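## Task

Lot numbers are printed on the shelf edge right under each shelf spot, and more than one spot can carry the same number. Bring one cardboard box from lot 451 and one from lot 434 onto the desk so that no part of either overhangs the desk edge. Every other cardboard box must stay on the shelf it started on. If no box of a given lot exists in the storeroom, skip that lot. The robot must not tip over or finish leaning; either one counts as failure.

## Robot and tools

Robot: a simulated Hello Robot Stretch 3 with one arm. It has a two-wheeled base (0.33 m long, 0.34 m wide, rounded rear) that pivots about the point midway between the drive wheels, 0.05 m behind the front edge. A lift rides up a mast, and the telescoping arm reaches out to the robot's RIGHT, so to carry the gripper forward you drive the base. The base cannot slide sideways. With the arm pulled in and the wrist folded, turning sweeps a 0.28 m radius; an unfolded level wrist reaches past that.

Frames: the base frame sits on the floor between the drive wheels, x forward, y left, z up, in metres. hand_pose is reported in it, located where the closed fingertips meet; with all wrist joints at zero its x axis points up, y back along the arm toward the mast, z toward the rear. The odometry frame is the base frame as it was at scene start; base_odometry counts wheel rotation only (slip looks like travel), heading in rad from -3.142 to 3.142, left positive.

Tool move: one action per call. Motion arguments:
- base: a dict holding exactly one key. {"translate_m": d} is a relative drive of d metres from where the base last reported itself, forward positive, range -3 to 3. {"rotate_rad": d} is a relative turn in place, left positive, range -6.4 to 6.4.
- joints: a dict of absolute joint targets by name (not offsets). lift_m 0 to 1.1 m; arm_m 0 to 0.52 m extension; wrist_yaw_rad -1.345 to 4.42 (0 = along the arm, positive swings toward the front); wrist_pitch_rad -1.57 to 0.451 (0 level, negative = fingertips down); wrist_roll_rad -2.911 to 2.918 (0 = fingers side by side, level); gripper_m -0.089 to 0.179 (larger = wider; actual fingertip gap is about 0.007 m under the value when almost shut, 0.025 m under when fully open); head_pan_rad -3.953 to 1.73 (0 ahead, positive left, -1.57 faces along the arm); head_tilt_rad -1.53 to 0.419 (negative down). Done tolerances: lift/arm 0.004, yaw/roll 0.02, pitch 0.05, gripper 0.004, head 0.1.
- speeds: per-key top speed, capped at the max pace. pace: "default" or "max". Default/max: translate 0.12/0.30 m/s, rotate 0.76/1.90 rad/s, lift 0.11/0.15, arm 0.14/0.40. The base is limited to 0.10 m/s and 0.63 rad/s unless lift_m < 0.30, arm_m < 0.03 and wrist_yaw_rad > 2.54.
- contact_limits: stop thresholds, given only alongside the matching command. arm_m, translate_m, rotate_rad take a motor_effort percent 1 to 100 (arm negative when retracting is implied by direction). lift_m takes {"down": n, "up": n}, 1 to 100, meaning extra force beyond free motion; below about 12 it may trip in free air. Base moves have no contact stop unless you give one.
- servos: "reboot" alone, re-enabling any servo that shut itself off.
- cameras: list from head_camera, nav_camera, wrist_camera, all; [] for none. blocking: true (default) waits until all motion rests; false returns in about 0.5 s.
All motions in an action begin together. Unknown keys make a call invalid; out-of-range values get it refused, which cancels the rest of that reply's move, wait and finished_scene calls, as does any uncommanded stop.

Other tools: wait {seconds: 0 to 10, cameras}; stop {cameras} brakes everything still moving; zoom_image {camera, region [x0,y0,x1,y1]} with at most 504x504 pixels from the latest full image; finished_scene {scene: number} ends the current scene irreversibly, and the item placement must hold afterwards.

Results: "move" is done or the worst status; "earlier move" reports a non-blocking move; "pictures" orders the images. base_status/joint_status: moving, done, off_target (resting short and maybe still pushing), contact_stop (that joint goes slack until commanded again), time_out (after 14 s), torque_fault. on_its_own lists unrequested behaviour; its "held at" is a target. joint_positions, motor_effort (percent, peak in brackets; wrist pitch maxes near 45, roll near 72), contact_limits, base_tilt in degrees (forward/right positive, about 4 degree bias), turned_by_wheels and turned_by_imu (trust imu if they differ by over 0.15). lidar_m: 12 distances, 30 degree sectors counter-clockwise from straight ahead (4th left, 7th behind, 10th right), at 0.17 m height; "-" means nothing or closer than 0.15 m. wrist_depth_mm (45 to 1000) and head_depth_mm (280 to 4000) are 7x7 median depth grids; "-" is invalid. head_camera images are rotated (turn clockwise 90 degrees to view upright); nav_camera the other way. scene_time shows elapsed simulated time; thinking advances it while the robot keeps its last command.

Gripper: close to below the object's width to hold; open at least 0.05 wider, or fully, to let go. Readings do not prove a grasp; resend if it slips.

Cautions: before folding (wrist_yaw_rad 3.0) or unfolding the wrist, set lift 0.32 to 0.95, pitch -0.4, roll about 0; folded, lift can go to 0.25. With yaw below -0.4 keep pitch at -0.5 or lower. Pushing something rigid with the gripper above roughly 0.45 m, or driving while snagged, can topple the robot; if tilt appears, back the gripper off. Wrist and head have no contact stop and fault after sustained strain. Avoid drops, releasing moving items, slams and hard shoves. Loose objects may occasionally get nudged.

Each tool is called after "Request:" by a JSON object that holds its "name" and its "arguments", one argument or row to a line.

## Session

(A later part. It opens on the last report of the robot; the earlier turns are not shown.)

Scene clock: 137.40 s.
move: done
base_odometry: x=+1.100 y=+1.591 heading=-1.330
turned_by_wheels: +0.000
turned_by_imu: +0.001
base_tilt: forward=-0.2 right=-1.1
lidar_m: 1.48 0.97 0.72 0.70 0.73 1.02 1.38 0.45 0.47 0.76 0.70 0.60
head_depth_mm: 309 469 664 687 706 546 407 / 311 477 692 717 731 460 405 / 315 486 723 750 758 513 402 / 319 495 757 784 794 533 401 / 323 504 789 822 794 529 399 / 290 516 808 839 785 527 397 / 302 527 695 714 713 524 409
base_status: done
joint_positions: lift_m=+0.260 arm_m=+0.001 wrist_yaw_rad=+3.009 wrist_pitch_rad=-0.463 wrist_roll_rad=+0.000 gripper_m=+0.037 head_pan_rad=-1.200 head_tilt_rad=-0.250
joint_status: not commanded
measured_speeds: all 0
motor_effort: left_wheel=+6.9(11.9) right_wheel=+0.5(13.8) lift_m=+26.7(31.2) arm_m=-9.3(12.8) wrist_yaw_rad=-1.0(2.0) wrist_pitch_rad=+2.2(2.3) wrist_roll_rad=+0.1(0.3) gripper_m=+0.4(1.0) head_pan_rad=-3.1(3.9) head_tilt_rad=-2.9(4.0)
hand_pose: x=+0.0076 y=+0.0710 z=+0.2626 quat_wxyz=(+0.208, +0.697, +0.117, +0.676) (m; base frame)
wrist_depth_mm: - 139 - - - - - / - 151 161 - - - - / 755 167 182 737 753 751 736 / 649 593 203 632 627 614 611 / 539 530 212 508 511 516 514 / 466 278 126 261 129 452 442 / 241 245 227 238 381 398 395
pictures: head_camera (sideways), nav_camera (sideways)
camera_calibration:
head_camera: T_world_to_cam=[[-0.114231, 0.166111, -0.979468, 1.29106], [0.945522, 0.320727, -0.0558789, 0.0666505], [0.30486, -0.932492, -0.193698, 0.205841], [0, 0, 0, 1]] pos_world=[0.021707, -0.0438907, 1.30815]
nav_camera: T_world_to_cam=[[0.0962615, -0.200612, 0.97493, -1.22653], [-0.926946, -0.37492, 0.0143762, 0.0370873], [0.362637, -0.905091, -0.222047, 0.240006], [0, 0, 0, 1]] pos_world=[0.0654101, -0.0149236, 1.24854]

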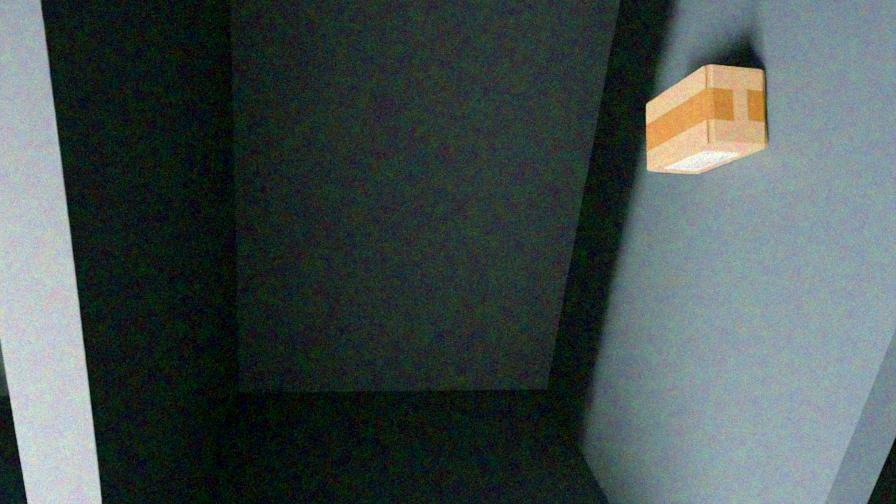

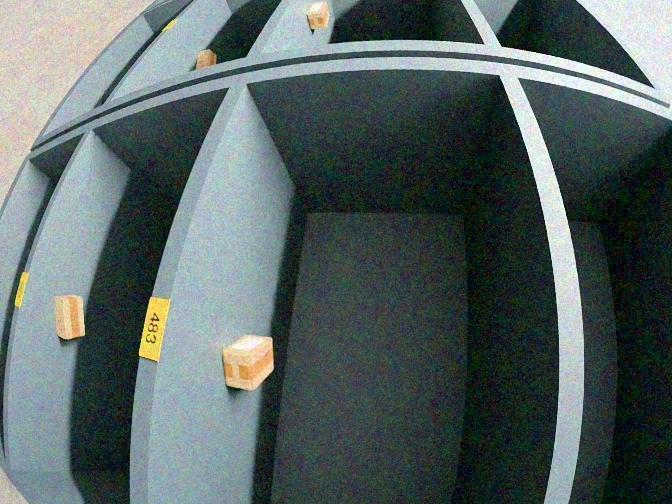

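Request:
{"name": "zoom_image", "arguments": {
  "camera": "nav_camera",
  "region": [0, 260, 60, 320]
}}

Request:
{"name": "move", "arguments": {
  "base": {"translate_m":0.85},
  "pace": "max",
  "joints": {"head_pan_rad":-1.57,"head_tilt_rad":-0.5},
  "cameras": ["nav_camera"]
}}

Request:
{"name": "move", "arguments": {
  "base": {"translate_m":0.85},
  "pace": "max",
  "cameras": ["nav_camera"]
}}

Scaled by 8.400 from the camera's 672x504 image, which has a finer 792x594 frame.

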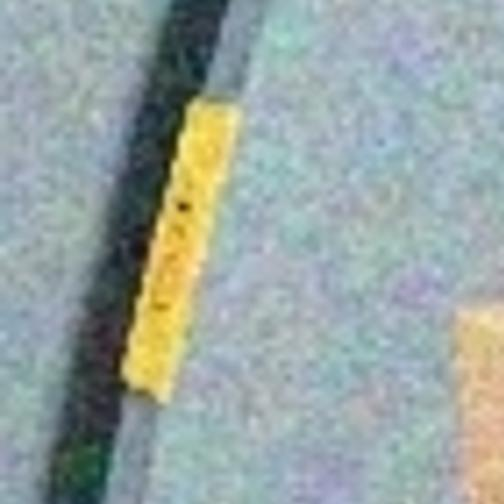

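Scene clock: 147.33 s.
move: done
base_odometry: x=+1.303 y=+0.766 heading=-1.330
turned_by_wheels: +0.000
turned_by_imu: +0.001
base_tilt: forward=-0.3 right=-1.2
lidar_m: 1.57 0.94 0.70 0.68 0.71 0.99 1.21 0.45 0.40 0.78 0.81 0.68
head_depth_mm: 625 669 706 655 512 406 640 / 627 679 737 728 507 416 781 / 628 679 741 721 503 414 776 / 629 680 740 714 499 412 773 / 631 682 742 707 495 409 766 / 632 685 744 698 492 407 754 / 633 686 745 690 467 404 744
base_status: done
joint_positions: lift_m=+0.260 arm_m=+0.001 wrist_yaw_rad=+3.009 wrist_pitch_rad=-0.463 wrist_roll_rad=+0.000 gripper_m=+0.037 head_pan_rad=-1.570 head_tilt_rad=-0.500
joint_status: all done
measured_speeds: all 0
motor_effort: left_wheel=+3.4(13.4) right_wheel=+3.6(14.5) lift_m=+27.6(31.6) arm_m=-4.8(8.0) wrist_yaw_rad=-0.9(2.1) wrist_pitch_rad=+2.2(2.3) wrist_roll_rad=-0.3(0.4) gripper_m=+0.4(1.0) head_pan_rad=+3.6(4.7) head_tilt_rad=+4.3(7.7)
hand_pose: x=+0.0076 y=+0.0710 z=+0.2626 quat_wxyz=(+0.208, +0.697, +0.117, +0.676) (m; base frame)
wrist_depth_mm: - 139 - - - - - / - 151 162 - - - - / 770 167 182 744 726 750 745 / 646 594 203 628 626 615 612 / 541 532 212 512 500 514 517 / 468 279 126 262 129 450 450 / 242 246 228 238 380 396 391
pictures: nav_camera (sideways)
camera_calibration:
nav_camera: T_world_to_cam=[[0.0173068, -0.456102, 0.889759, -1.11487], [-0.999793, -0.017414, 0.0105204, 0.0426236], [0.0106959, -0.889757, -0.456309, 0.547076], [0, 0, 0, 1]] pos_world=[0.0560582, -0.0209893, 1.24116]

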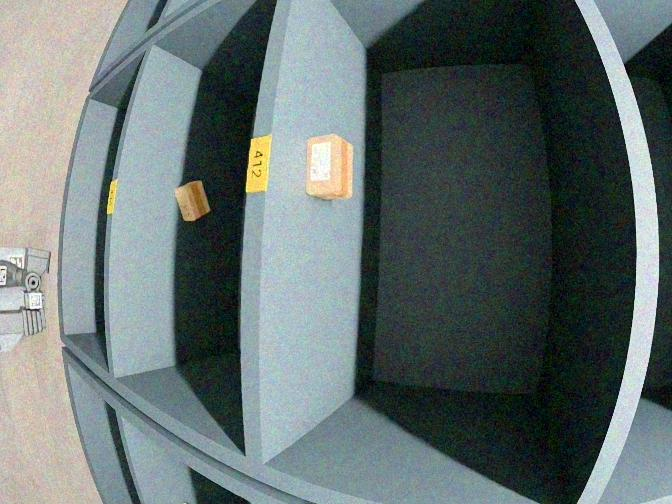

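Scene clock: 151.50 s.
move: done
base_odometry: x=+1.506 y=-0.060 heading=-1.330
turned_by_wheels: +0.000
turned_by_imu: +0.001
base_tilt: forward=-0.2 right=-1.2
lidar_m: 1.66 0.91 0.68 0.66 0.69 0.95 2.04 1.11 0.38 0.62 0.84 0.78
head_depth_mm: 468 452 439 427 415 421 488 / 642 682 665 631 508 433 573 / 649 701 762 724 504 430 776 / 652 698 767 715 501 862 770 / 652 706 770 709 497 858 770 / 653 705 768 699 491 857 767 / 654 706 771 641 489 853 733
base_status: done
joint_positions: lift_m=+0.260 arm_m=+0.001 wrist_yaw_rad=+3.009 wrist_pitch_rad=-0.463 wrist_roll_rad=+0.000 gripper_m=+0.037 head_pan_rad=-1.570 head_tilt_rad=-0.500
joint_status: not commanded
measured_speeds: all 0
motor_effort: left_wheel=+1.4(15.3) right_wheel=+5.8(10.7) lift_m=+26.3(27.8) arm_m=-1.3(5.0) wrist_yaw_rad=-0.2(2.1) wrist_pitch_rad=+2.2(2.3) wrist_roll_rad=-0.2(0.6) gripper_m=+0.3(1.0) head_pan_rad=+3.7(4.2) head_tilt_rad=+4.3(5.0)
hand_pose: x=+0.0076 y=+0.0710 z=+0.2626 quat_wxyz=(+0.208, +0.697, +0.117, +0.676) (m; base frame)
wrist_depth_mm: - 138 - - - - - / - 151 162 - - - - / - 167 179 750 729 724 735 / 646 595 203 634 626 619 606 / 546 534 212 509 508 519 518 / 465 279 126 263 129 447 448 / 241 245 227 238 380 396 394
pictures: nav_camera (sideways)
camera_calibration:
nav_camera: T_world_to_cam=[[0.0173528, -0.455981, 0.88982, -1.11495], [-0.999791, -0.0175225, 0.0105182, 0.0426246], [0.0107957, -0.889817, -0.45619, 0.54692], [0, 0, 0, 1]] pos_world=[0.0560588, -0.0209899, 1.24116]

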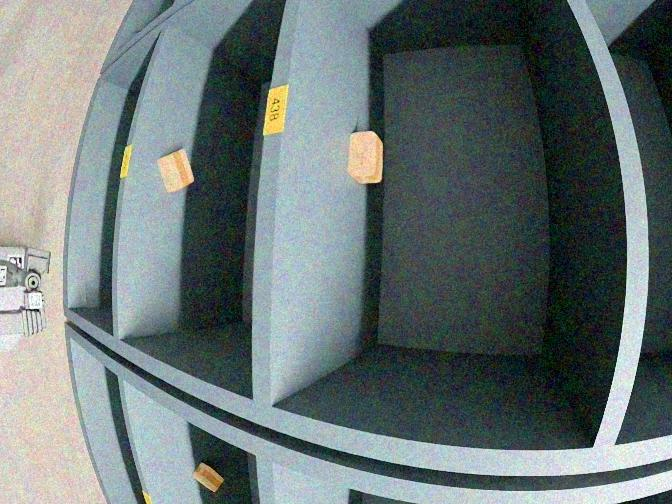

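Request:
{"name": "zoom_image", "arguments": {
  "camera": "nav_camera",
  "region": [100, 130, 160, 190]
}}

Request:
{"name": "move", "arguments": {
  "base": {"translate_m":0.85},
  "pace": "max",
  "joints": {"head_tilt_rad":-0.8},
  "cameras": ["nav_camera","head_camera"]
}}

Request:
{"name": "zoom_image", "arguments": {
  "camera": "nav_camera",
  "region": [150, 50, 450, 350]
}}

Scaled by 8.400 from the camera's 672x504 image, which has a finer 792x594 frame.

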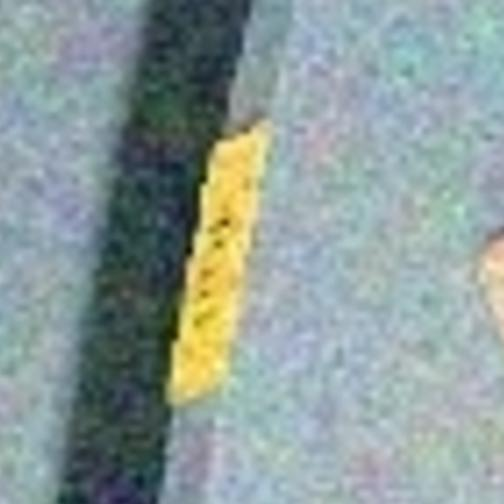

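Scene clock: 163.23 s.
move: done
base_odometry: x=+1.708 y=-0.885 heading=-1.330
turned_by_wheels: +0.000
turned_by_imu: +0.000
base_tilt: forward=-0.3 right=-1.3
lidar_m: 0.83 0.87 0.65 0.63 0.66 0.92 1.96 1.05 0.39 0.38 0.86 0.86
head_depth_mm: 326 344 386 459 925 813 1098 / 303 333 387 467 584 790 1097 / 647 576 501 465 597 757 1075 / 681 742 561 479 900 799 1078 / 684 736 554 476 898 795 1082 / 686 737 548 473 888 809 1077 / 691 739 541 467 882 804 1087
base_status: done
joint_positions: lift_m=+0.260 arm_m=+0.001 wrist_yaw_rad=+3.009 wrist_pitch_rad=-0.463 wrist_roll_rad=+0.000 gripper_m=+0.037 head_pan_rad=-1.570 head_tilt_rad=-0.800
joint_status: all done
measured_speeds: all 0
motor_effort: left_wheel=+6.2(13.5) right_wheel=+0.9(14.2) lift_m=+25.4(31.1) arm_m=+3.8(4.0) wrist_yaw_rad=-0.4(1.9) wrist_pitch_rad=+2.1(2.3) wrist_roll_rad=+0.1(0.3) gripper_m=+0.8(1.0) head_pan_rad=+2.2(4.1) head_tilt_rad=-6.1(7.8)
hand_pose: x=+0.0076 y=+0.0710 z=+0.2626 quat_wxyz=(+0.208, +0.697, +0.117, +0.676) (m; base frame)
wrist_depth_mm: - 138 - - - - - / - 151 162 - - - - / - 167 180 741 731 714 711 / 637 593 204 625 628 612 613 / 547 533 211 510 503 523 514 / 467 279 126 261 129 446 446 / 241 245 227 237 376 394 394
pictures: head_camera (sideways), nav_camera (sideways)
camera_calibration:
head_camera: T_world_to_cam=[[-0.0470012, 0.679177, -0.732468, 0.968496], [0.997493, -0.00692792, -0.0704313, 0.0851841], [-0.0529098, -0.733942, -0.677149, 0.837085], [0, 0, 0, 1]] pos_world=[0.00484003, -0.0428185, 1.28222]
nav_camera: T_world_to_cam=[[0.0178138, -0.698657, 0.715235, -0.887348], [-0.999782, -0.0202403, 0.00512961, 0.0495593], [0.0108927, -0.715171, -0.698865, 0.862619], [0, 0, 0, 1]] pos_world=[0.0559592, -0.00202928, 1.23726]

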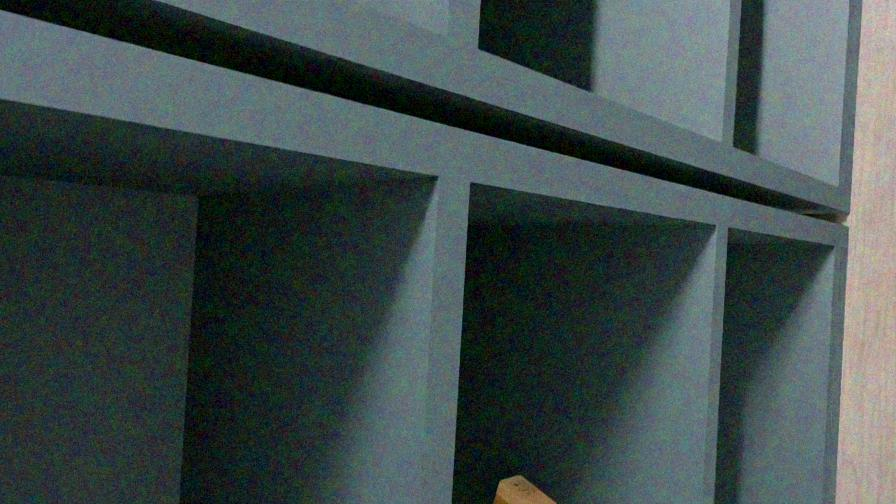

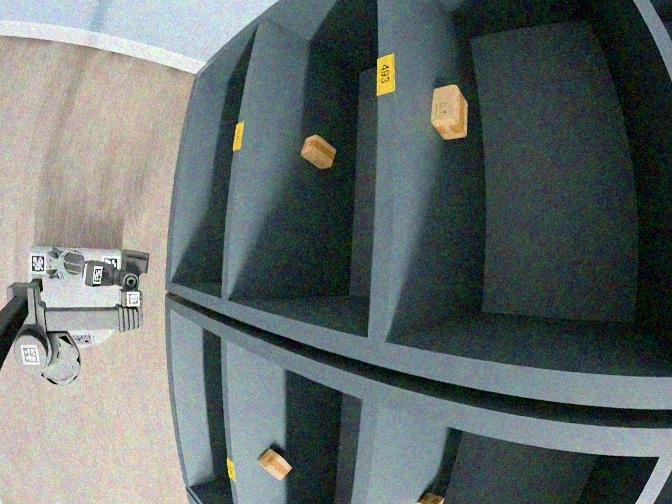

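Scaled by 1.680 from the camera's 672x504 image, which has a finer 792x594 frame.

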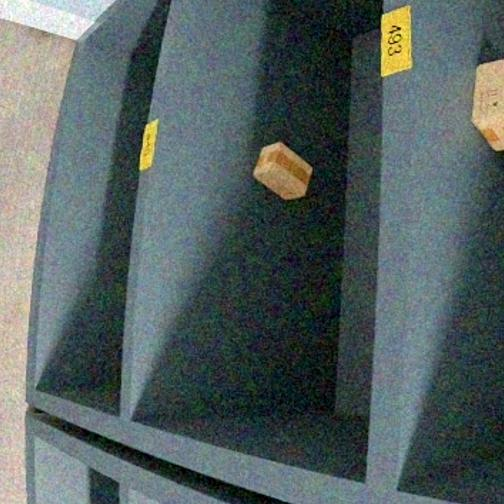

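Request:
{"name": "move", "arguments": {
  "joints": {"head_pan_rad":-1.1,"head_tilt_rad":-0.9},
  "cameras": ["head_camera"]
}}

Request:
{"name": "move", "arguments": {
  "joints": {"head_pan_rad":-2.2,"head_tilt_rad":-0.9},
  "cameras": ["head_camera"]
}}

Scene clock: 173.47 s.
move: done
base_odometry: x=+1.708 y=-0.885 heading=-1.330
turned_by_wheels: +0.000
turned_by_imu: +0.000
base_tilt: forward=-0.3 right=-1.1
lidar_m: 0.83 0.87 0.65 0.63 0.66 0.92 1.95 1.05 0.39 0.38 0.86 0.86
head_depth_mm: 688 630 486 939 817 703 1051 / 723 621 482 960 850 784 1057 / 750 613 479 995 843 1151 1097 / 778 576 503 976 854 1178 1095 / 803 565 520 974 892 1209 1097 / 818 593 1118 974 1285 1225 1084 / 802 586 1081 992 1323 1223 1089
base_status: not commanded
joint_positions: lift_m=+0.260 arm_m=+0.001 wrist_yaw_rad=+3.009 wrist_pitch_rad=-0.463 wrist_roll_rad=+0.000 gripper_m=+0.037 head_pan_rad=-1.087 head_tilt_rad=-0.903
joint_status: all done
measured_speeds: all 0
motor_effort: left_wheel=+6.4(6.8) right_wheel=+0.9(2.1) lift_m=+30.9(31.3) arm_m=+6.4(6.6) wrist_yaw_rad=-0.3(1.4) wrist_pitch_rad=+2.2(2.3) wrist_roll_rad=+0.1(0.3) gripper_m=+0.5(0.9) head_pan_rad=+1.2(5.5) head_tilt_rad=-5.8(10.5)
hand_pose: x=+0.0076 y=+0.0710 z=+0.2626 quat_wxyz=(+0.208, +0.697, +0.117, +0.676) (m; base frame)
wrist_depth_mm: - 139 - - - - - / - 150 162 - - - - / - 166 180 737 723 730 720 / 645 593 203 623 614 617 611 / 539 532 212 510 505 517 523 / 464 278 126 261 128 450 450 / 239 246 227 238 377 395 392
pictures: head_camera (sideways)
camera_calibration:
head_camera: T_world_to_cam=[[-0.390388, 0.642865, -0.659031, 0.874848], [0.883173, 0.463661, -0.0708759, 0.0864815], [0.260003, -0.609707, -0.748769, 0.928272], [0, 0, 0, 1]] pos_world=[0.023799, -0.0365332, 1.27774]

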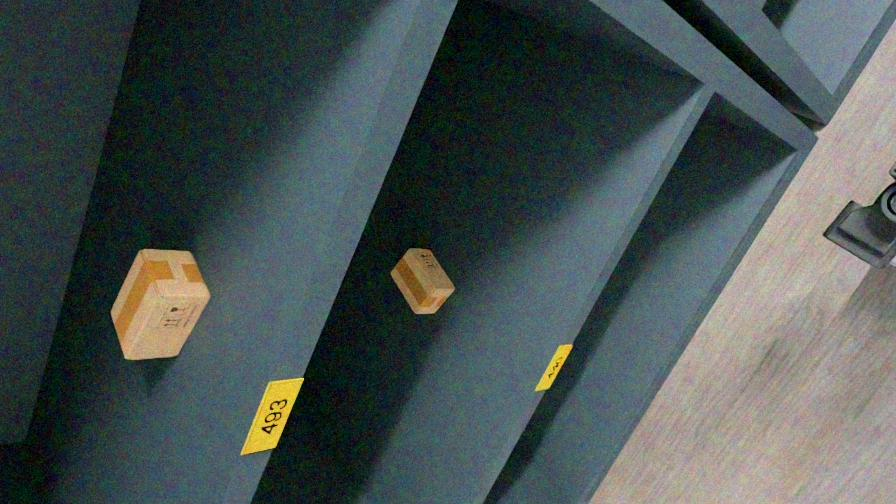

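Scene clock: 174.57 s.
move: done
base_odometry: x=+1.708 y=-0.885 heading=-1.330
turned_by_wheels: +0.000
turned_by_imu: +0.000
base_tilt: forward=-0.4 right=-1.2
lidar_m: 0.83 0.87 0.65 0.63 0.66 0.92 1.95 1.05 0.39 0.38 0.87 0.86
head_depth_mm: 891 658 1192 1314 1466 1259 1113 / 875 625 1230 1036 1401 1259 1114 / 732 616 1155 976 1330 1247 1106 / 816 610 1107 993 1270 1222 936 / 784 601 502 987 856 1179 916 / 742 575 465 554 693 984 1072 / 314 357 428 503 762 1088 1054
base_status: not commanded
joint_positions: lift_m=+0.260 arm_m=+0.001 wrist_yaw_rad=+3.009 wrist_pitch_rad=-0.463 wrist_roll_rad=+0.000 gripper_m=+0.037 head_pan_rad=-2.223 head_tilt_rad=-0.903
joint_status: all done
measured_speeds: all 0
motor_effort: left_wheel=+6.5(6.9) right_wheel=+1.1(2.0) lift_m=+30.8(31.5) arm_m=+6.7(7.8) wrist_yaw_rad=-0.2(1.8) wrist_pitch_rad=+2.1(2.3) wrist_roll_rad=+0.1(0.3) gripper_m=+0.2(1.2) head_pan_rad=+0.7(5.6) head_tilt_rad=-3.9(9.3)
hand_pose: x=+0.0076 y=+0.0710 z=+0.2626 quat_wxyz=(+0.208, +0.697, +0.117, +0.676) (m; base frame)
wrist_depth_mm: - 139 - - - - - / - 150 163 - - - - / - 166 180 733 733 732 712 / 650 595 203 632 626 613 609 / 541 531 211 509 508 518 515 / 468 280 126 264 129 444 448 / 240 246 227 237 379 394 392
pictures: head_camera (sideways)
camera_calibration:
head_camera: T_world_to_cam=[[0.418666, 0.624808, -0.65904, 0.869893], [0.792454, -0.605795, -0.0709098, 0.0870117], [-0.443548, -0.492571, -0.748758, 0.932583], [0, 0, 0, 1]] pos_world=[-0.0195022, -0.0314418, 1.27774]

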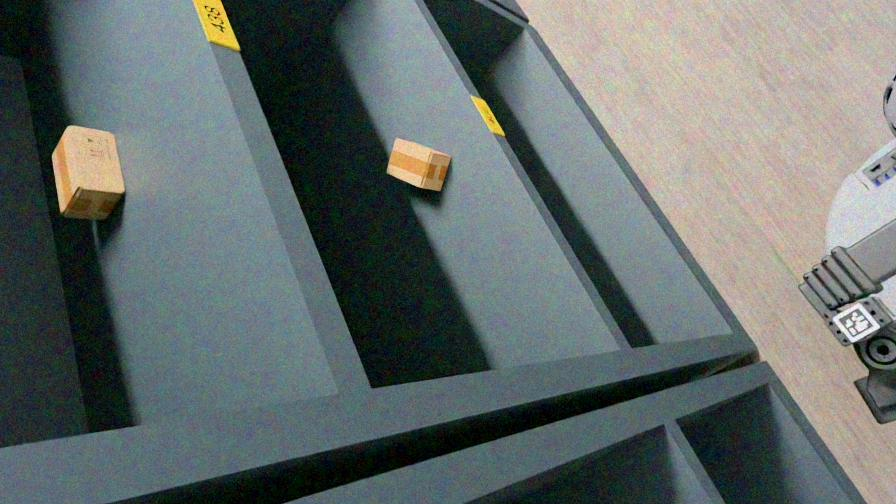

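Request:
{"name": "zoom_image", "arguments": {
  "camera": "head_camera",
  "region": [460, 85, 520, 145]
}}

Request:
{"name": "move", "arguments": {
  "joints": {"head_pan_rad":-1.1,"head_tilt_rad":-0.9},
  "cameras": ["head_camera"]
}}

Request:
{"name": "zoom_image", "arguments": {
  "camera": "head_camera",
  "region": [520, 335, 590, 405]
}}

Scaled by 8.400 from the camera's 896x504 image, which has a finer 1280x720 frame.

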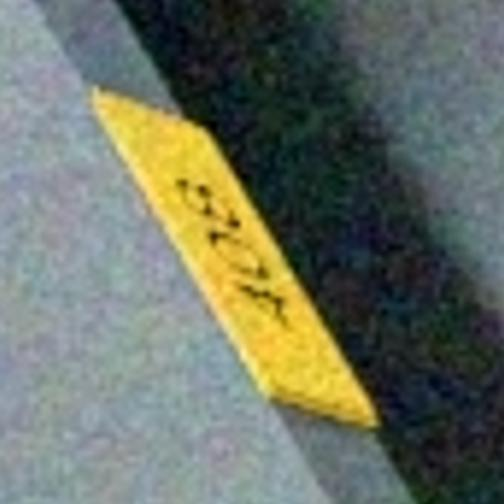

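Scene clock: 180.90 s.
move: done
base_odometry: x=+1.708 y=-0.885 heading=-1.330
turned_by_wheels: +0.000
turned_by_imu: +0.000
base_tilt: forward=-0.2 right=-1.1
lidar_m: 0.83 0.87 0.65 0.63 0.66 0.92 1.95 1.06 0.39 0.38 0.86 0.86
head_depth_mm: 687 633 489 938 838 708 1031 / 727 625 485 962 853 783 1055 / 755 617 480 999 846 1154 1094 / 784 574 505 972 857 1179 1103 / 812 574 522 982 896 1211 1098 / 823 597 1124 982 1281 1230 1095 / 809 589 1073 999 1333 1223 1084
base_status: not commanded
joint_positions: lift_m=+0.260 arm_m=+0.001 wrist_yaw_rad=+3.009 wrist_pitch_rad=-0.463 wrist_roll_rad=+0.000 gripper_m=+0.037 head_pan_rad=-1.070 head_tilt_rad=-0.900
joint_status: all done
measured_speeds: all 0
motor_effort: left_wheel=+6.4(6.8) right_wheel=+0.2(2.2) lift_m=+30.5(31.2) arm_m=+9.7(10.6) wrist_yaw_rad=+0.4(1.3) wrist_pitch_rad=+2.2(2.3) wrist_roll_rad=+0.0(0.2) gripper_m=+0.6(0.8) head_pan_rad=-2.1(5.5) head_tilt_rad=+1.6(8.0)
hand_pose: x=+0.0076 y=+0.0710 z=+0.2626 quat_wxyz=(+0.208, +0.697, +0.117, +0.676) (m; base frame)
wrist_depth_mm: - 139 - - - - - / - 151 163 - - - - / - 167 180 728 728 729 715 / 646 597 203 627 623 617 607 / 544 533 211 512 510 519 518 / 464 278 126 263 129 451 443 / 240 246 227 237 384 393 392
pictures: head_camera (sideways)
camera_calibration:
head_camera: T_world_to_cam=[[-0.40018, 0.634907, -0.66087, 0.877258], [0.875487, 0.478011, -0.070906, 0.0865722], [0.270884, -0.606958, -0.747144, 0.926128], [0, 0, 0, 1]] pos_world=[0.0243944, -0.036239, 1.27784]

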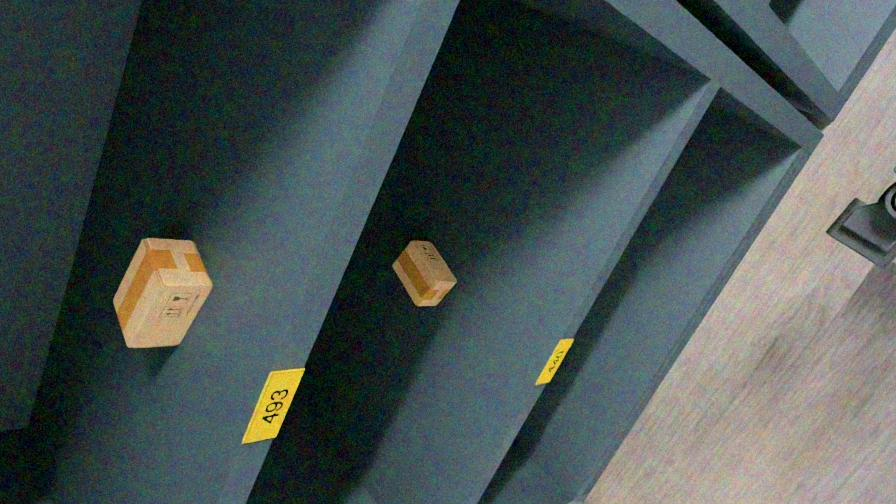

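Scaled by 7.200 from the camera's 896x504 image, which has a finer 1280x720 frame.

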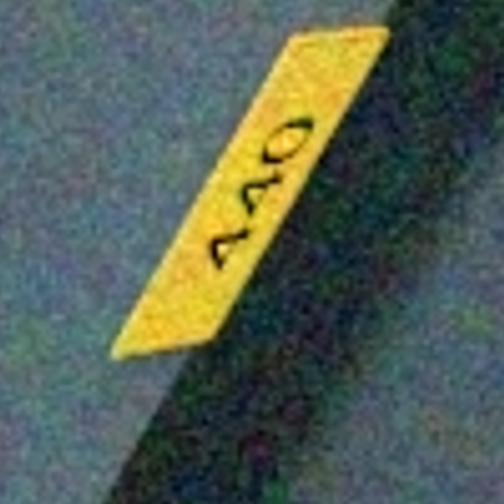

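Request:
{"name": "move", "arguments": {
  "base": {"translate_m":-1.5},
  "pace": "max",
  "joints": {"head_pan_rad":-1.4,"head_tilt_rad":-0.9},
  "cameras": ["head_camera","nav_camera"]
}}

Request:
{"name": "move", "arguments": {
  "base": {"translate_m":-0.85},
  "pace": "max",
  "joints": {"head_pan_rad":-1.4,"head_tilt_rad":-0.9},
  "cameras": ["head_camera","nav_camera"]
}}

Scene clock: 201.60 s.
move: done
base_odometry: x=+1.350 y=+0.572 heading=-1.330
turned_by_wheels: +0.000
turned_by_imu: -0.001
base_tilt: forward=-0.2 right=-1.3
lidar_m: 1.44 0.93 0.69 0.67 0.71 0.98 1.41 0.55 0.63 0.79 0.56 0.52
head_depth_mm: 635 635 489 422 857 770 1083 / 648 626 452 428 850 779 1082 / 662 620 450 429 847 1111 1089 / 675 611 476 922 842 1121 1084 / 691 604 472 935 838 1130 1098 / 707 600 468 950 830 1157 1095 / 690 591 463 871 826 1135 1087
base_status: done
joint_positions: lift_m=+0.260 arm_m=+0.001 wrist_yaw_rad=+3.009 wrist_pitch_rad=-0.463 wrist_roll_rad=+0.000 gripper_m=+0.037 head_pan_rad=-1.400 head_tilt_rad=-0.900
joint_status: all done
measured_speeds: all 0
motor_effort: left_wheel=-1.2(14.4) right_wheel=-6.3(15.2) lift_m=+28.2(31.0) arm_m=+12.4(14.0) wrist_yaw_rad=-0.6(2.0) wrist_pitch_rad=+2.3(2.3) wrist_roll_rad=+0.3(0.3) gripper_m=+0.4(1.1) head_pan_rad=+3.4(5.5) head_tilt_rad=-1.3(5.2)
hand_pose: x=+0.0076 y=+0.0710 z=+0.2626 quat_wxyz=(+0.208, +0.697, +0.117, +0.676) (m; base frame)
wrist_depth_mm: - 139 - - - - - / - 151 161 - - - - / 734 167 182 737 742 755 738 / 648 595 204 626 621 614 612 / 542 534 211 508 506 513 513 / 465 279 126 262 129 449 449 / 241 246 227 237 380 396 392
pictures: head_camera (sideways), nav_camera (sideways)
camera_calibration:
head_camera: T_world_to_cam=[[-0.173107, 0.729743, -0.661444, 0.876685], [0.983076, 0.168909, -0.0709307, 0.0858745], [0.0599628, -0.662529, -0.746633, 0.92679], [0, 0, 0, 1]] pos_world=[0.011766, -0.0402353, 1.27794]
nav_camera: T_world_to_cam=[[0.147292, -0.75215, 0.642321, -0.793134], [-0.981864, -0.189558, 0.00318432, 0.0519754], [0.119362, -0.631141, -0.766429, 0.949735], [0, 0, 0, 1]] pos_world=[0.0544934, 0.0127132, 1.23719]

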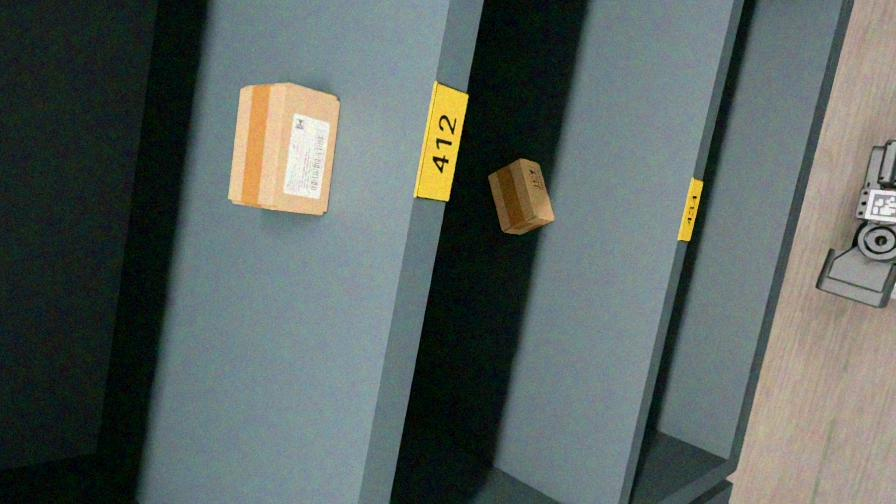

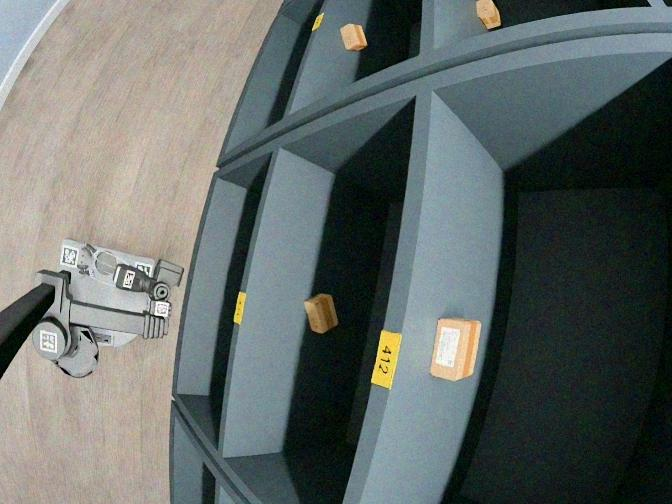

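Scene clock: 205.77 s.
move: done
base_odometry: x=+1.147 y=+1.397 heading=-1.330
turned_by_wheels: +0.000
turned_by_imu: -0.001
base_tilt: forward=-0.1 right=-1.2
lidar_m: 1.34 0.96 0.72 0.70 0.73 1.01 1.58 0.61 0.76 0.76 0.44 0.45
head_depth_mm: 616 633 476 405 859 755 1073 / 628 627 484 409 852 763 1081 / 640 619 480 414 849 776 1082 / 654 613 475 421 842 775 1072 / 669 603 471 428 834 1100 1085 / 657 597 466 819 831 1097 1090 / 537 548 462 647 744 959 1090
base_status: done
joint_positions: lift_m=+0.260 arm_m=+0.001 wrist_yaw_rad=+3.009 wrist_pitch_rad=-0.463 wrist_roll_rad=+0.000 gripper_m=+0.037 head_pan_rad=-1.400 head_tilt_rad=-0.900
joint_status: all done
measured_speeds: all 0
motor_effort: left_wheel=-5.3(11.2) right_wheel=-3.6(18.7) lift_m=+25.6(31.0) arm_m=+9.5(12.9) wrist_yaw_rad=-0.3(1.6) wrist_pitch_rad=+2.2(2.3) wrist_roll_rad=+0.2(0.3) gripper_m=+1.1(1.1) head_pan_rad=+1.4(3.2) head_tilt_rad=-1.2(2.3)
hand_pose: x=+0.0076 y=+0.0710 z=+0.2626 quat_wxyz=(+0.208, +0.697, +0.117, +0.676) (m; base frame)
wrist_depth_mm: - 139 - - - - - / - 151 161 - - - - / 756 167 181 748 772 755 750 / 649 591 204 622 622 620 610 / 539 534 212 512 507 524 515 / 465 277 126 260 129 447 450 / 241 246 228 237 379 397 394
pictures: head_camera (sideways), nav_camera (sideways)
camera_calibration:
head_camera: T_world_to_cam=[[-0.173107, 0.729743, -0.661444, 0.876685], [0.983076, 0.168909, -0.0709307, 0.0858745], [0.0599628, -0.662529, -0.746633, 0.92679], [0, 0, 0, 1]] pos_world=[0.011766, -0.0402353, 1.27794]
nav_camera: T_world_to_cam=[[0.147292, -0.75215, 0.642321, -0.793134], [-0.981864, -0.189558, 0.00318432, 0.0519754], [0.119362, -0.631141, -0.766429, 0.949735], [0, 0, 0, 1]] pos_world=[0.0544934, 0.0127132, 1.23719]

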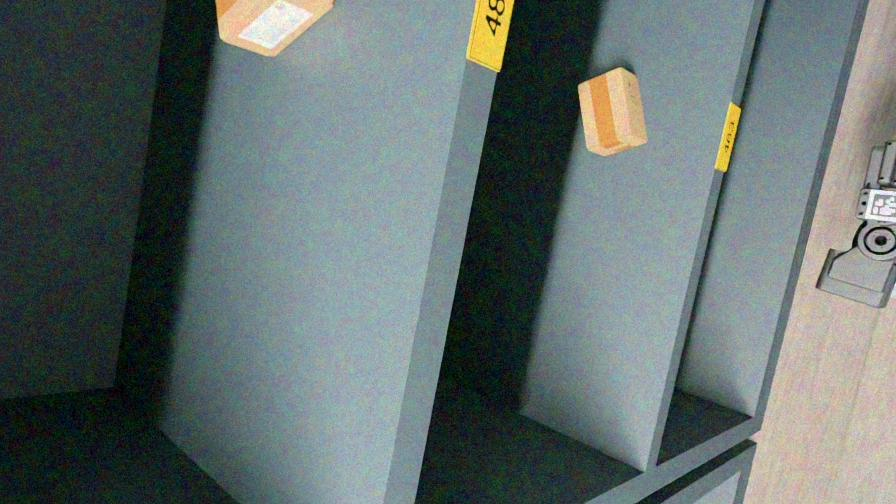

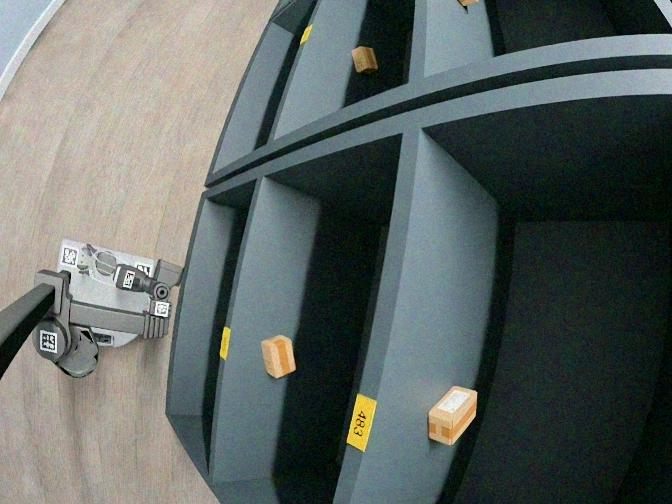

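Request:
{"name": "zoom_image", "arguments": {
  "camera": "nav_camera",
  "region": [290, 10, 330, 50]
}}

Request:
{"name": "move", "arguments": {
  "base": {"rotate_rad":0.5},
  "pace": "max",
  "cameras": []
}}

Request:
{"name": "move", "arguments": {
  "base": {"translate_m":0.45},
  "pace": "max",
  "cameras": []
}}

Request:
{"name": "move", "arguments": {
  "base": {"rotate_rad":-0.535},
  "pace": "max",
  "cameras": []
}}

Request:
{"name": "move", "arguments": {
  "base": {"translate_m":0.4},
  "pace": "max",
  "joints": {"head_pan_rad":-1.57,"head_tilt_rad":-0.65},
  "cameras": ["head_camera"]
}}

Scaled by 12.600 from the camera's 672x504 image, which has a finer 792x594 frame.

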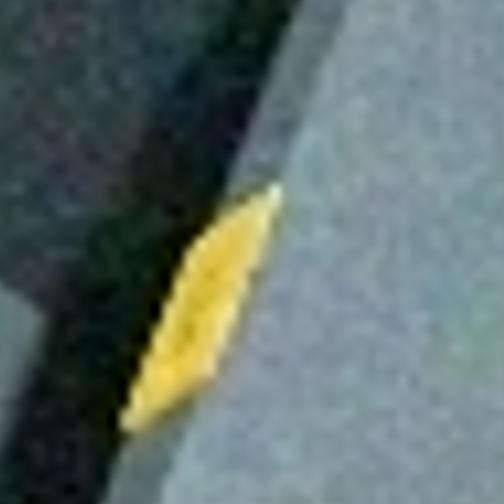

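Scene clock: 239.03 s.
move: done
base_odometry: x=+1.147 y=+1.397 heading=-0.830
turned_by_wheels: +0.500
turned_by_imu: +0.490
base_tilt: forward=-0.4 right=-1.2
lidar_m: 0.99 0.72 0.70 0.72 0.99 1.58 0.61 0.74 0.76 0.44 0.44 1.28
head_depth_mm: 625 632 489 407 856 743 690 / 523 598 484 425 851 738 1040 / 448 538 481 856 846 777 1066 / 393 460 479 702 825 1154 1084 / 362 422 508 638 821 1167 1095 / 400 476 592 952 1327 1230 1091 / 813 599 1142 1023 1377 1224 1086
base_status: done
joint_positions: lift_m=+0.260 arm_m=+0.001 wrist_yaw_rad=+3.009 wrist_pitch_rad=-0.463 wrist_roll_rad=+0.000 gripper_m=+0.037 head_pan_rad=-1.400 head_tilt_rad=-0.900
joint_status: not commanded
measured_speeds: all 0
motor_effort: left_wheel=-6.4(15.4) right_wheel=+7.0(12.7) lift_m=+26.5(26.9) arm_m=+5.4(8.4) wrist_yaw_rad=-0.5(1.7) wrist_pitch_rad=+2.2(2.3) wrist_roll_rad=-0.1(0.3) gripper_m=+0.8(1.1) head_pan_rad=+1.2(1.6) head_tilt_rad=-3.3(3.5)
hand_pose: x=+0.0076 y=+0.0710 z=+0.2626 quat_wxyz=(+0.208, +0.697, +0.117, +0.676) (m; base frame)
wrist_depth_mm: - 139 - - - - - / - 150 185 - - - - / 810 167 711 775 734 700 - / 636 595 203 626 620 615 614 / 535 536 212 511 512 521 521 / 466 277 126 261 129 445 449 / 241 245 228 237 379 397 393
pictures: none
No camera images: "cameras" was empty.

Scene clock: 241.83 s.
move: done
base_odometry: x=+1.451 y=+1.065 heading=-0.830
turned_by_wheels: +0.000
turned_by_imu: +0.000
base_tilt: forward=-0.4 right=-1.2
lidar_m: 0.68 0.49 0.48 0.49 0.67 1.84 1.05 1.02 0.53 1.02 1.01 1.88
head_depth_mm: 847 635 1099 1021 876 1013 1098 / 883 627 1160 1007 1278 1200 1107 / 871 649 1221 1005 1332 1226 1105 / 855 699 1219 1045 1362 1242 1088 / 842 1175 1203 1503 1389 1243 1096 / 833 1052 1161 1464 1420 1231 1092 / 819 975 1237 1606 1408 1228 1083
base_status: done
joint_positions: lift_m=+0.260 arm_m=+0.001 wrist_yaw_rad=+3.009 wrist_pitch_rad=-0.463 wrist_roll_rad=+0.000 gripper_m=+0.037 head_pan_rad=-1.400 head_tilt_rad=-0.900
joint_status: not commanded
measured_speeds: all 0
motor_effort: left_wheel=+1.9(13.5) right_wheel=+5.6(14.2) lift_m=+25.8(31.3) arm_m=-0.4(6.1) wrist_yaw_rad=-0.5(1.5) wrist_pitch_rad=+2.2(2.3) wrist_roll_rad=+0.0(0.5) gripper_m=+0.6(1.0) head_pan_rad=+0.1(1.1) head_tilt_rad=-5.0(5.1)
hand_pose: x=+0.0076 y=+0.0710 z=+0.2626 quat_wxyz=(+0.208, +0.697, +0.117, +0.676) (m; base frame)
wrist_depth_mm: - 139 - 522 477 432 396 / 928 151 162 - 518 467 421 / 803 167 179 - 551 502 450 / 649 589 203 621 582 524 481 / 540 532 212 511 509 522 500 / 465 278 126 262 129 452 443 / 240 246 227 237 378 393 394
pictures: none
No camera images: "cameras" was empty.

Scene clock: 243.20 s.
move: done
base_odometry: x=+1.451 y=+1.065 heading=-1.365
turned_by_wheels: -0.535
turned_by_imu: -0.525
base_tilt: forward=-0.4 right=-1.2
lidar_m: 1.90 0.68 0.49 0.48 0.49 0.67 1.82 1.06 1.02 0.53 1.02 1.01
head_depth_mm: 429 585 1076 1022 920 1220 1123 / 449 518 612 961 1284 1233 1108 / 793 550 610 769 1013 1229 1104 / 810 611 1134 990 1263 1224 1089 / 816 605 1136 988 1309 1236 1092 / 823 599 1156 982 1307 1227 1090 / 810 611 1153 973 1321 1218 1085
base_status: done
joint_positions: lift_m=+0.260 arm_m=+0.001 wrist_yaw_rad=+3.009 wrist_pitch_rad=-0.463 wrist_roll_rad=+0.000 gripper_m=+0.037 head_pan_rad=-1.400 head_tilt_rad=-0.900
joint_status: not commanded
measured_speeds: all 0
motor_effort: left_wheel=+5.5(13.3) right_wheel=-7.6(15.0) lift_m=+23.5(26.7) arm_m=-4.8(4.9) wrist_yaw_rad=-1.2(2.1) wrist_pitch_rad=+2.2(2.3) wrist_roll_rad=-0.2(0.2) gripper_m=+0.2(1.1) head_pan_rad=-0.4(0.6) head_tilt_rad=-4.0(5.5)
hand_pose: x=+0.0076 y=+0.0710 z=+0.2626 quat_wxyz=(+0.208, +0.697, +0.117, +0.676) (m; base frame)
wrist_depth_mm: 450 139 470 484 503 511 521 / 492 151 505 526 537 542 - / 532 167 176 - - - - / - 190 196 603 599 618 606 / 538 531 212 511 511 518 516 / 464 279 126 263 129 447 446 / 241 246 228 238 377 397 393
pictures: none
No camera images: "cameras" was empty.

Scene clock: 245.83 s.
move: done
base_odometry: x=+1.533 y=+0.673 heading=-1.365
turned_by_wheels: +0.000
turned_by_imu: +0.001
base_tilt: forward=-0.2 right=-1.3
lidar_m: 1.91 0.69 0.50 0.48 0.49 0.67 1.83 1.40 0.65 0.98 0.70 0.75
head_depth_mm: 801 888 808 638 963 878 1050 / 800 889 797 634 1044 893 1141 / 799 885 785 626 1040 892 1136 / 800 883 774 620 1033 883 1128 / 800 882 646 612 987 878 1121 / 797 882 754 1127 1017 874 1120 / 796 883 742 1124 1007 872 1114
base_status: done
joint_positions: lift_m=+0.260 arm_m=+0.001 wrist_yaw_rad=+3.009 wrist_pitch_rad=-0.463 wrist_roll_rad=+0.000 gripper_m=+0.037 head_pan_rad=-1.572 head_tilt_rad=-0.649
joint_status: all done
measured_speeds: all 0
motor_effort: left_wheel=+2.1(12.8) right_wheel=+6.5(14.3) lift_m=+27.4(27.8) arm_m=-12.7(13.3) wrist_yaw_rad=+0.5(2.0) wrist_pitch_rad=+2.2(2.3) wrist_roll_rad=+0.1(0.3) gripper_m=+0.3(1.0) head_pan_rad=-1.0(5.2) head_tilt_rad=+1.6(4.5)
hand_pose: x=+0.0076 y=+0.0710 z=+0.2626 quat_wxyz=(+0.208, +0.697, +0.117, +0.676) (m; base frame)
wrist_depth_mm: 452 138 468 492 500 508 526 / 497 151 515 529 535 542 - / 534 167 175 - - - - / - 190 197 608 607 612 609 / 536 536 212 512 504 521 515 / 469 280 126 261 129 451 446 / 241 246 228 238 376 394 394
pictures: head_camera (sideways)
camera_calibration:
head_camera: T_world_to_cam=[[-0.0458349, 0.561462, -0.826232, 1.09069], [0.997465, -0.0193427, -0.0684783, 0.0826711], [-0.0544296, -0.827276, -0.559153, 0.683615], [0, 0, 0, 1]] pos_world=[0.00473925, -0.045247, 1.28907]

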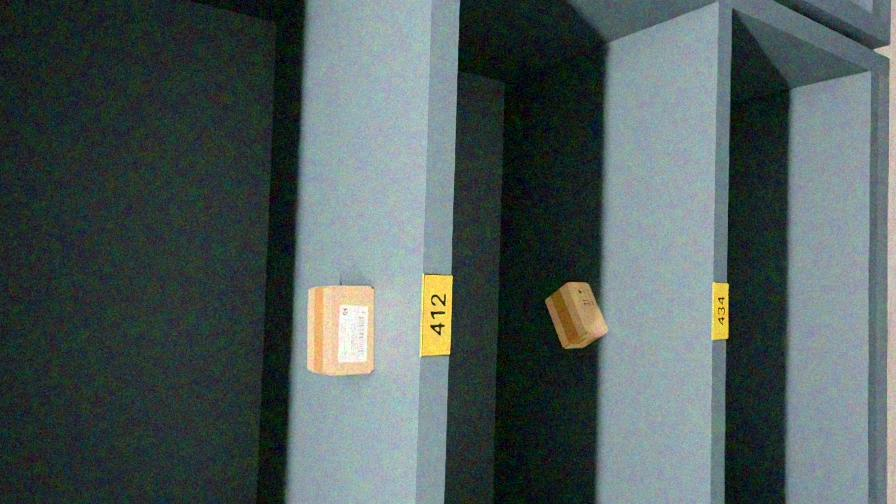

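Request:
{"name": "zoom_image", "arguments": {
  "camera": "head_camera",
  "region": [510, 250, 650, 380]
}}

Scaled by 3.600 from the camera's 896x504 image, which has a finer 1280x720 frame.

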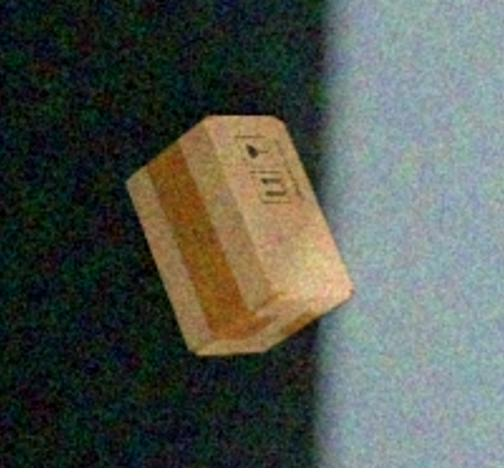

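Request:
{"name": "move", "arguments": {
  "joints": {"lift_m":0.75,"wrist_pitch_rad":-0.4},
  "cameras": []
}}

Request:
{"name": "move", "arguments": {
  "joints": {"wrist_yaw_rad":0.46,"gripper_m":0.179},
  "cameras": []
}}

Request:
{"name": "move", "arguments": {
  "joints": {"wrist_pitch_rad":-0.6},
  "cameras": ["head_camera","wrist_camera"]
}}

Scene clock: 307.23 s.
move: done
base_odometry: x=+1.533 y=+0.673 heading=-1.365
turned_by_wheels: +0.000
turned_by_imu: +0.000
base_tilt: forward=-0.4 right=-1.2
lidar_m: 1.90 0.68 0.50 0.48 0.50 0.67 1.83 1.41 0.65 0.98 0.70 0.75
head_depth_mm: 801 890 808 641 969 880 1015 / 801 885 796 633 1051 896 1141 / 799 885 783 624 1035 893 1135 / 797 885 772 620 1037 889 1129 / 797 882 645 614 988 880 1118 / 798 883 752 1126 1014 876 1116 / 798 885 743 1126 1008 872 1111
base_status: not commanded
joint_positions: lift_m=+0.750 arm_m=+0.001 wrist_yaw_rad=+3.009 wrist_pitch_rad=-0.420 wrist_roll_rad=+0.000 gripper_m=+0.037 head_pan_rad=-1.570 head_tilt_rad=-0.649
joint_status: all done
measured_speeds: all 0
motor_effort: left_wheel=+1.8(2.6) right_wheel=+6.3(7.4) lift_m=+31.5(34.9) arm_m=-11.1(12.9) wrist_yaw_rad=-0.7(1.7) wrist_pitch_rad=+3.2(5.8) wrist_roll_rad=+0.3(0.3) gripper_m=+0.3(1.0) head_pan_rad=+3.0(4.3) head_tilt_rad=-2.1(2.7)
hand_pose: x=+0.0083 y=+0.0767 z=+0.7623 quat_wxyz=(+0.193, +0.699, +0.101, +0.681) (m; base frame)
wrist_depth_mm: 447 137 472 482 493 506 516 / 487 148 503 527 533 539 - / 527 164 179 - - - - / - 181 185 - - - - / - - 203 150 152 - - / - - 129 - 126 - - / - - 264 900 896 929 903
pictures: none
No camera images: "cameras" was empty.

Scene clock: 309.53 s.
move: done
base_odometry: x=+1.533 y=+0.673 heading=-1.365
turned_by_wheels: +0.000
turned_by_imu: +0.000
base_tilt: forward=-0.4 right=-1.1
lidar_m: 1.90 0.68 0.50 0.48 0.49 0.67 1.84 1.40 0.65 0.98 0.70 0.75
head_depth_mm: 803 891 808 640 968 879 1009 / 801 887 792 633 1046 901 1142 / 799 888 781 629 1038 893 1133 / 797 886 775 619 1034 862 1086 / 797 882 646 612 987 879 362 / 798 883 754 1123 1025 875 1117 / 796 880 743 1129 1012 871 1085
base_status: not commanded
joint_positions: lift_m=+0.750 arm_m=+0.001 wrist_yaw_rad=+0.463 wrist_pitch_rad=-0.420 wrist_roll_rad=+0.000 gripper_m=+0.179 head_pan_rad=-1.570 head_tilt_rad=-0.649
joint_status: all done
measured_speeds: all 0
motor_effort: left_wheel=+1.9(2.3) right_wheel=+6.4(7.7) lift_m=+30.8(31.3) arm_m=-10.8(12.0) wrist_yaw_rad=-2.9(6.2) wrist_pitch_rad=+3.1(3.3) wrist_roll_rad=-0.1(0.3) gripper_m=+0.7(83.4) head_pan_rad=+2.9(3.9) head_tilt_rad=-3.1(4.0)
hand_pose: x=+0.0787 y=-0.3462 z=+0.7623 quat_wxyz=(+0.707, +0.302, -0.639, +0.015) (m; base frame)
wrist_depth_mm: - 460 - - - - - / - 491 - - - - - / - 523 - - - - - / - - - - 560 544 546 / - 717 538 500 493 491 487 / 122 140 802 - 430 420 415 / 892 925 893 - - 385 105
pictures: none
No camera images: "cameras" was empty.

Scene clock: 310.40 s.
move: done
base_odometry: x=+1.533 y=+0.673 heading=-1.365
turned_by_wheels: +0.000
turned_by_imu: +0.000
base_tilt: forward=-0.2 right=-1.3
lidar_m: 1.90 0.68 0.50 0.48 0.50 0.67 1.83 1.40 0.65 0.98 0.70 0.75
head_depth_mm: 800 887 803 641 971 878 1012 / 798 886 796 634 1046 896 1138 / 797 884 787 627 1038 889 1135 / 800 885 773 619 1033 883 1105 / 798 884 644 611 986 878 374 / 795 882 750 1127 1017 871 1113 / 798 884 744 1121 1016 869 1114
base_status: not commanded
joint_positions: lift_m=+0.750 arm_m=+0.001 wrist_yaw_rad=+0.463 wrist_pitch_rad=-0.609 wrist_roll_rad=+0.000 gripper_m=+0.179 head_pan_rad=-1.570 head_tilt_rad=-0.649
joint_status: all done
measured_speeds: all 0
motor_effort: left_wheel=+1.9(2.3) right_wheel=+6.4(7.3) lift_m=+30.8(31.2) arm_m=-10.7(11.5) wrist_yaw_rad=-3.5(4.1) wrist_pitch_rad=+1.2(3.2) wrist_roll_rad=+0.1(0.2) gripper_m=+0.4(1.1) head_pan_rad=+3.5(4.0) head_tilt_rad=-3.7(4.5)
hand_pose: x=+0.0662 y=-0.3212 z=+0.7223 quat_wxyz=(+0.706, +0.361, -0.607, -0.052) (m; base frame)
wrist_depth_mm: 780 478 - - - - - / - 522 - - - 514 - / - - 534 515 523 521 510 / - - - 484 453 447 443 / - - 932 - 426 407 389 / 122 895 924 - - - 354 / 813 822 828 828 - - 105
pictures: head_camera (sideways), wrist_camera
camera_calibration:
head_camera: T_world_to_cam=[[-0.0467321, 0.561417, -0.826213, 1.09068], [0.9975, -0.0176705, -0.0684277, 0.0825803], [-0.053016, -0.827345, -0.559187, 0.683655], [0, 0, 0, 1]] pos_world=[0.00484055, -0.0452461, 1.28907]
wrist_camera: T_world_to_cam=[[-0.879867, -0.474146, -0.03194, -0.0643341], [-0.324517, 0.648582, -0.688498, 0.759662], [0.347164, -0.595422, -0.724534, 0.475229], [0, 0, 0, 1]] pos_world=[0.0249354, -0.240245, 0.865291]

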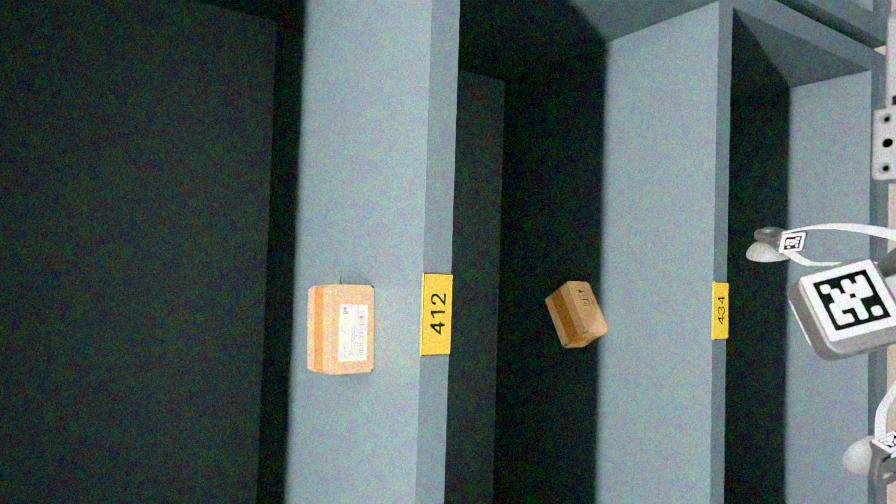

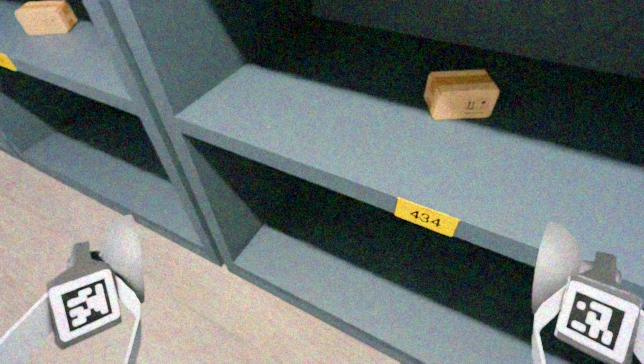

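Request:
{"name": "move", "arguments": {
  "joints": {"arm_m":0.4},
  "cameras": ["head_camera","wrist_camera"]
}}

Scene clock: 322.13 s.
move: done
base_odometry: x=+1.533 y=+0.673 heading=-1.365
turned_by_wheels: +0.000
turned_by_imu: +0.009
base_tilt: forward=-1.7 right=-3.5
lidar_m: 1.81 0.67 0.49 0.47 0.49 0.67 1.87 1.40 0.65 0.99 0.71 0.76
head_depth_mm: 841 911 863 690 955 897 305 / 843 925 881 649 465 372 317 / 843 928 874 609 1009 920 1158 / 838 923 868 633 1004 919 1154 / 843 923 865 676 1012 915 1153 / 841 924 856 672 1037 912 1155 / 843 925 852 668 1069 912 1149
base_status: not commanded
joint_positions: lift_m=+0.750 arm_m=+0.400 wrist_yaw_rad=+0.462 wrist_pitch_rad=-0.612 wrist_roll_rad=+0.000 gripper_m=+0.179 head_pan_rad=-1.570 head_tilt_rad=-0.651
joint_status: all done
measured_speeds: all 0
motor_effort: left_wheel=-6.5(6.8) right_wheel=+5.3(7.5) lift_m=+33.0(36.8) arm_m=+6.8(38.5) wrist_yaw_rad=-2.4(4.4) wrist_pitch_rad=+1.8(2.1) wrist_roll_rad=+0.0(0.5) gripper_m=+0.5(1.3) head_pan_rad=+3.2(4.1) head_tilt_rad=-4.5(6.1)
hand_pose: x=+0.0657 y=-0.7206 z=+0.7218 quat_wxyz=(+0.705, +0.362, -0.607, -0.053) (m; base frame)
wrist_depth_mm: 383 466 - - - - - / 401 478 - - - - - / 420 491 - - - - - / 437 508 518 515 489 - - / 441 454 451 443 446 438 419 / - 381 398 347 384 381 381 / 118 349 353 340 342 341 105
pictures: head_camera (sideways), wrist_camera
camera_calibration:
head_camera: T_world_to_cam=[[-0.0468947, 0.562717, -0.825319, 1.0895], [0.997503, -0.017303, -0.0684757, 0.082652], [-0.0528129, -0.826469, -0.5605, 0.685336], [0, 0, 0, 1]] pos_world=[0.00484063, -0.0452394, 1.28897]
wrist_camera: T_world_to_cam=[[-0.880647, -0.472675, -0.0322315, -0.252775], [-0.324133, 0.65072, -0.686659, 1.01834], [0.345541, -0.594257, -0.726264, 0.239431], [0, 0, 0, 1]] pos_world=[0.0247377, -0.639849, 0.864993]

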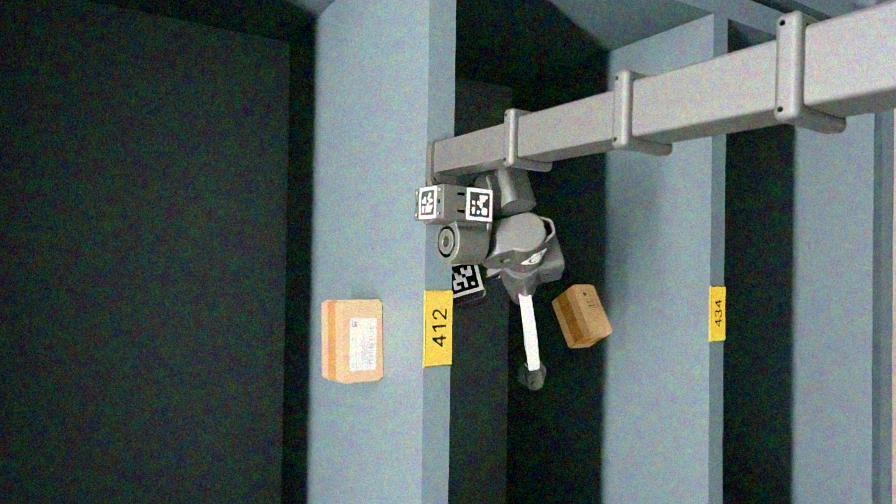

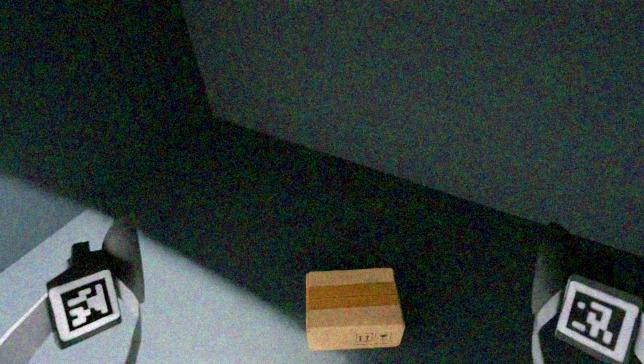

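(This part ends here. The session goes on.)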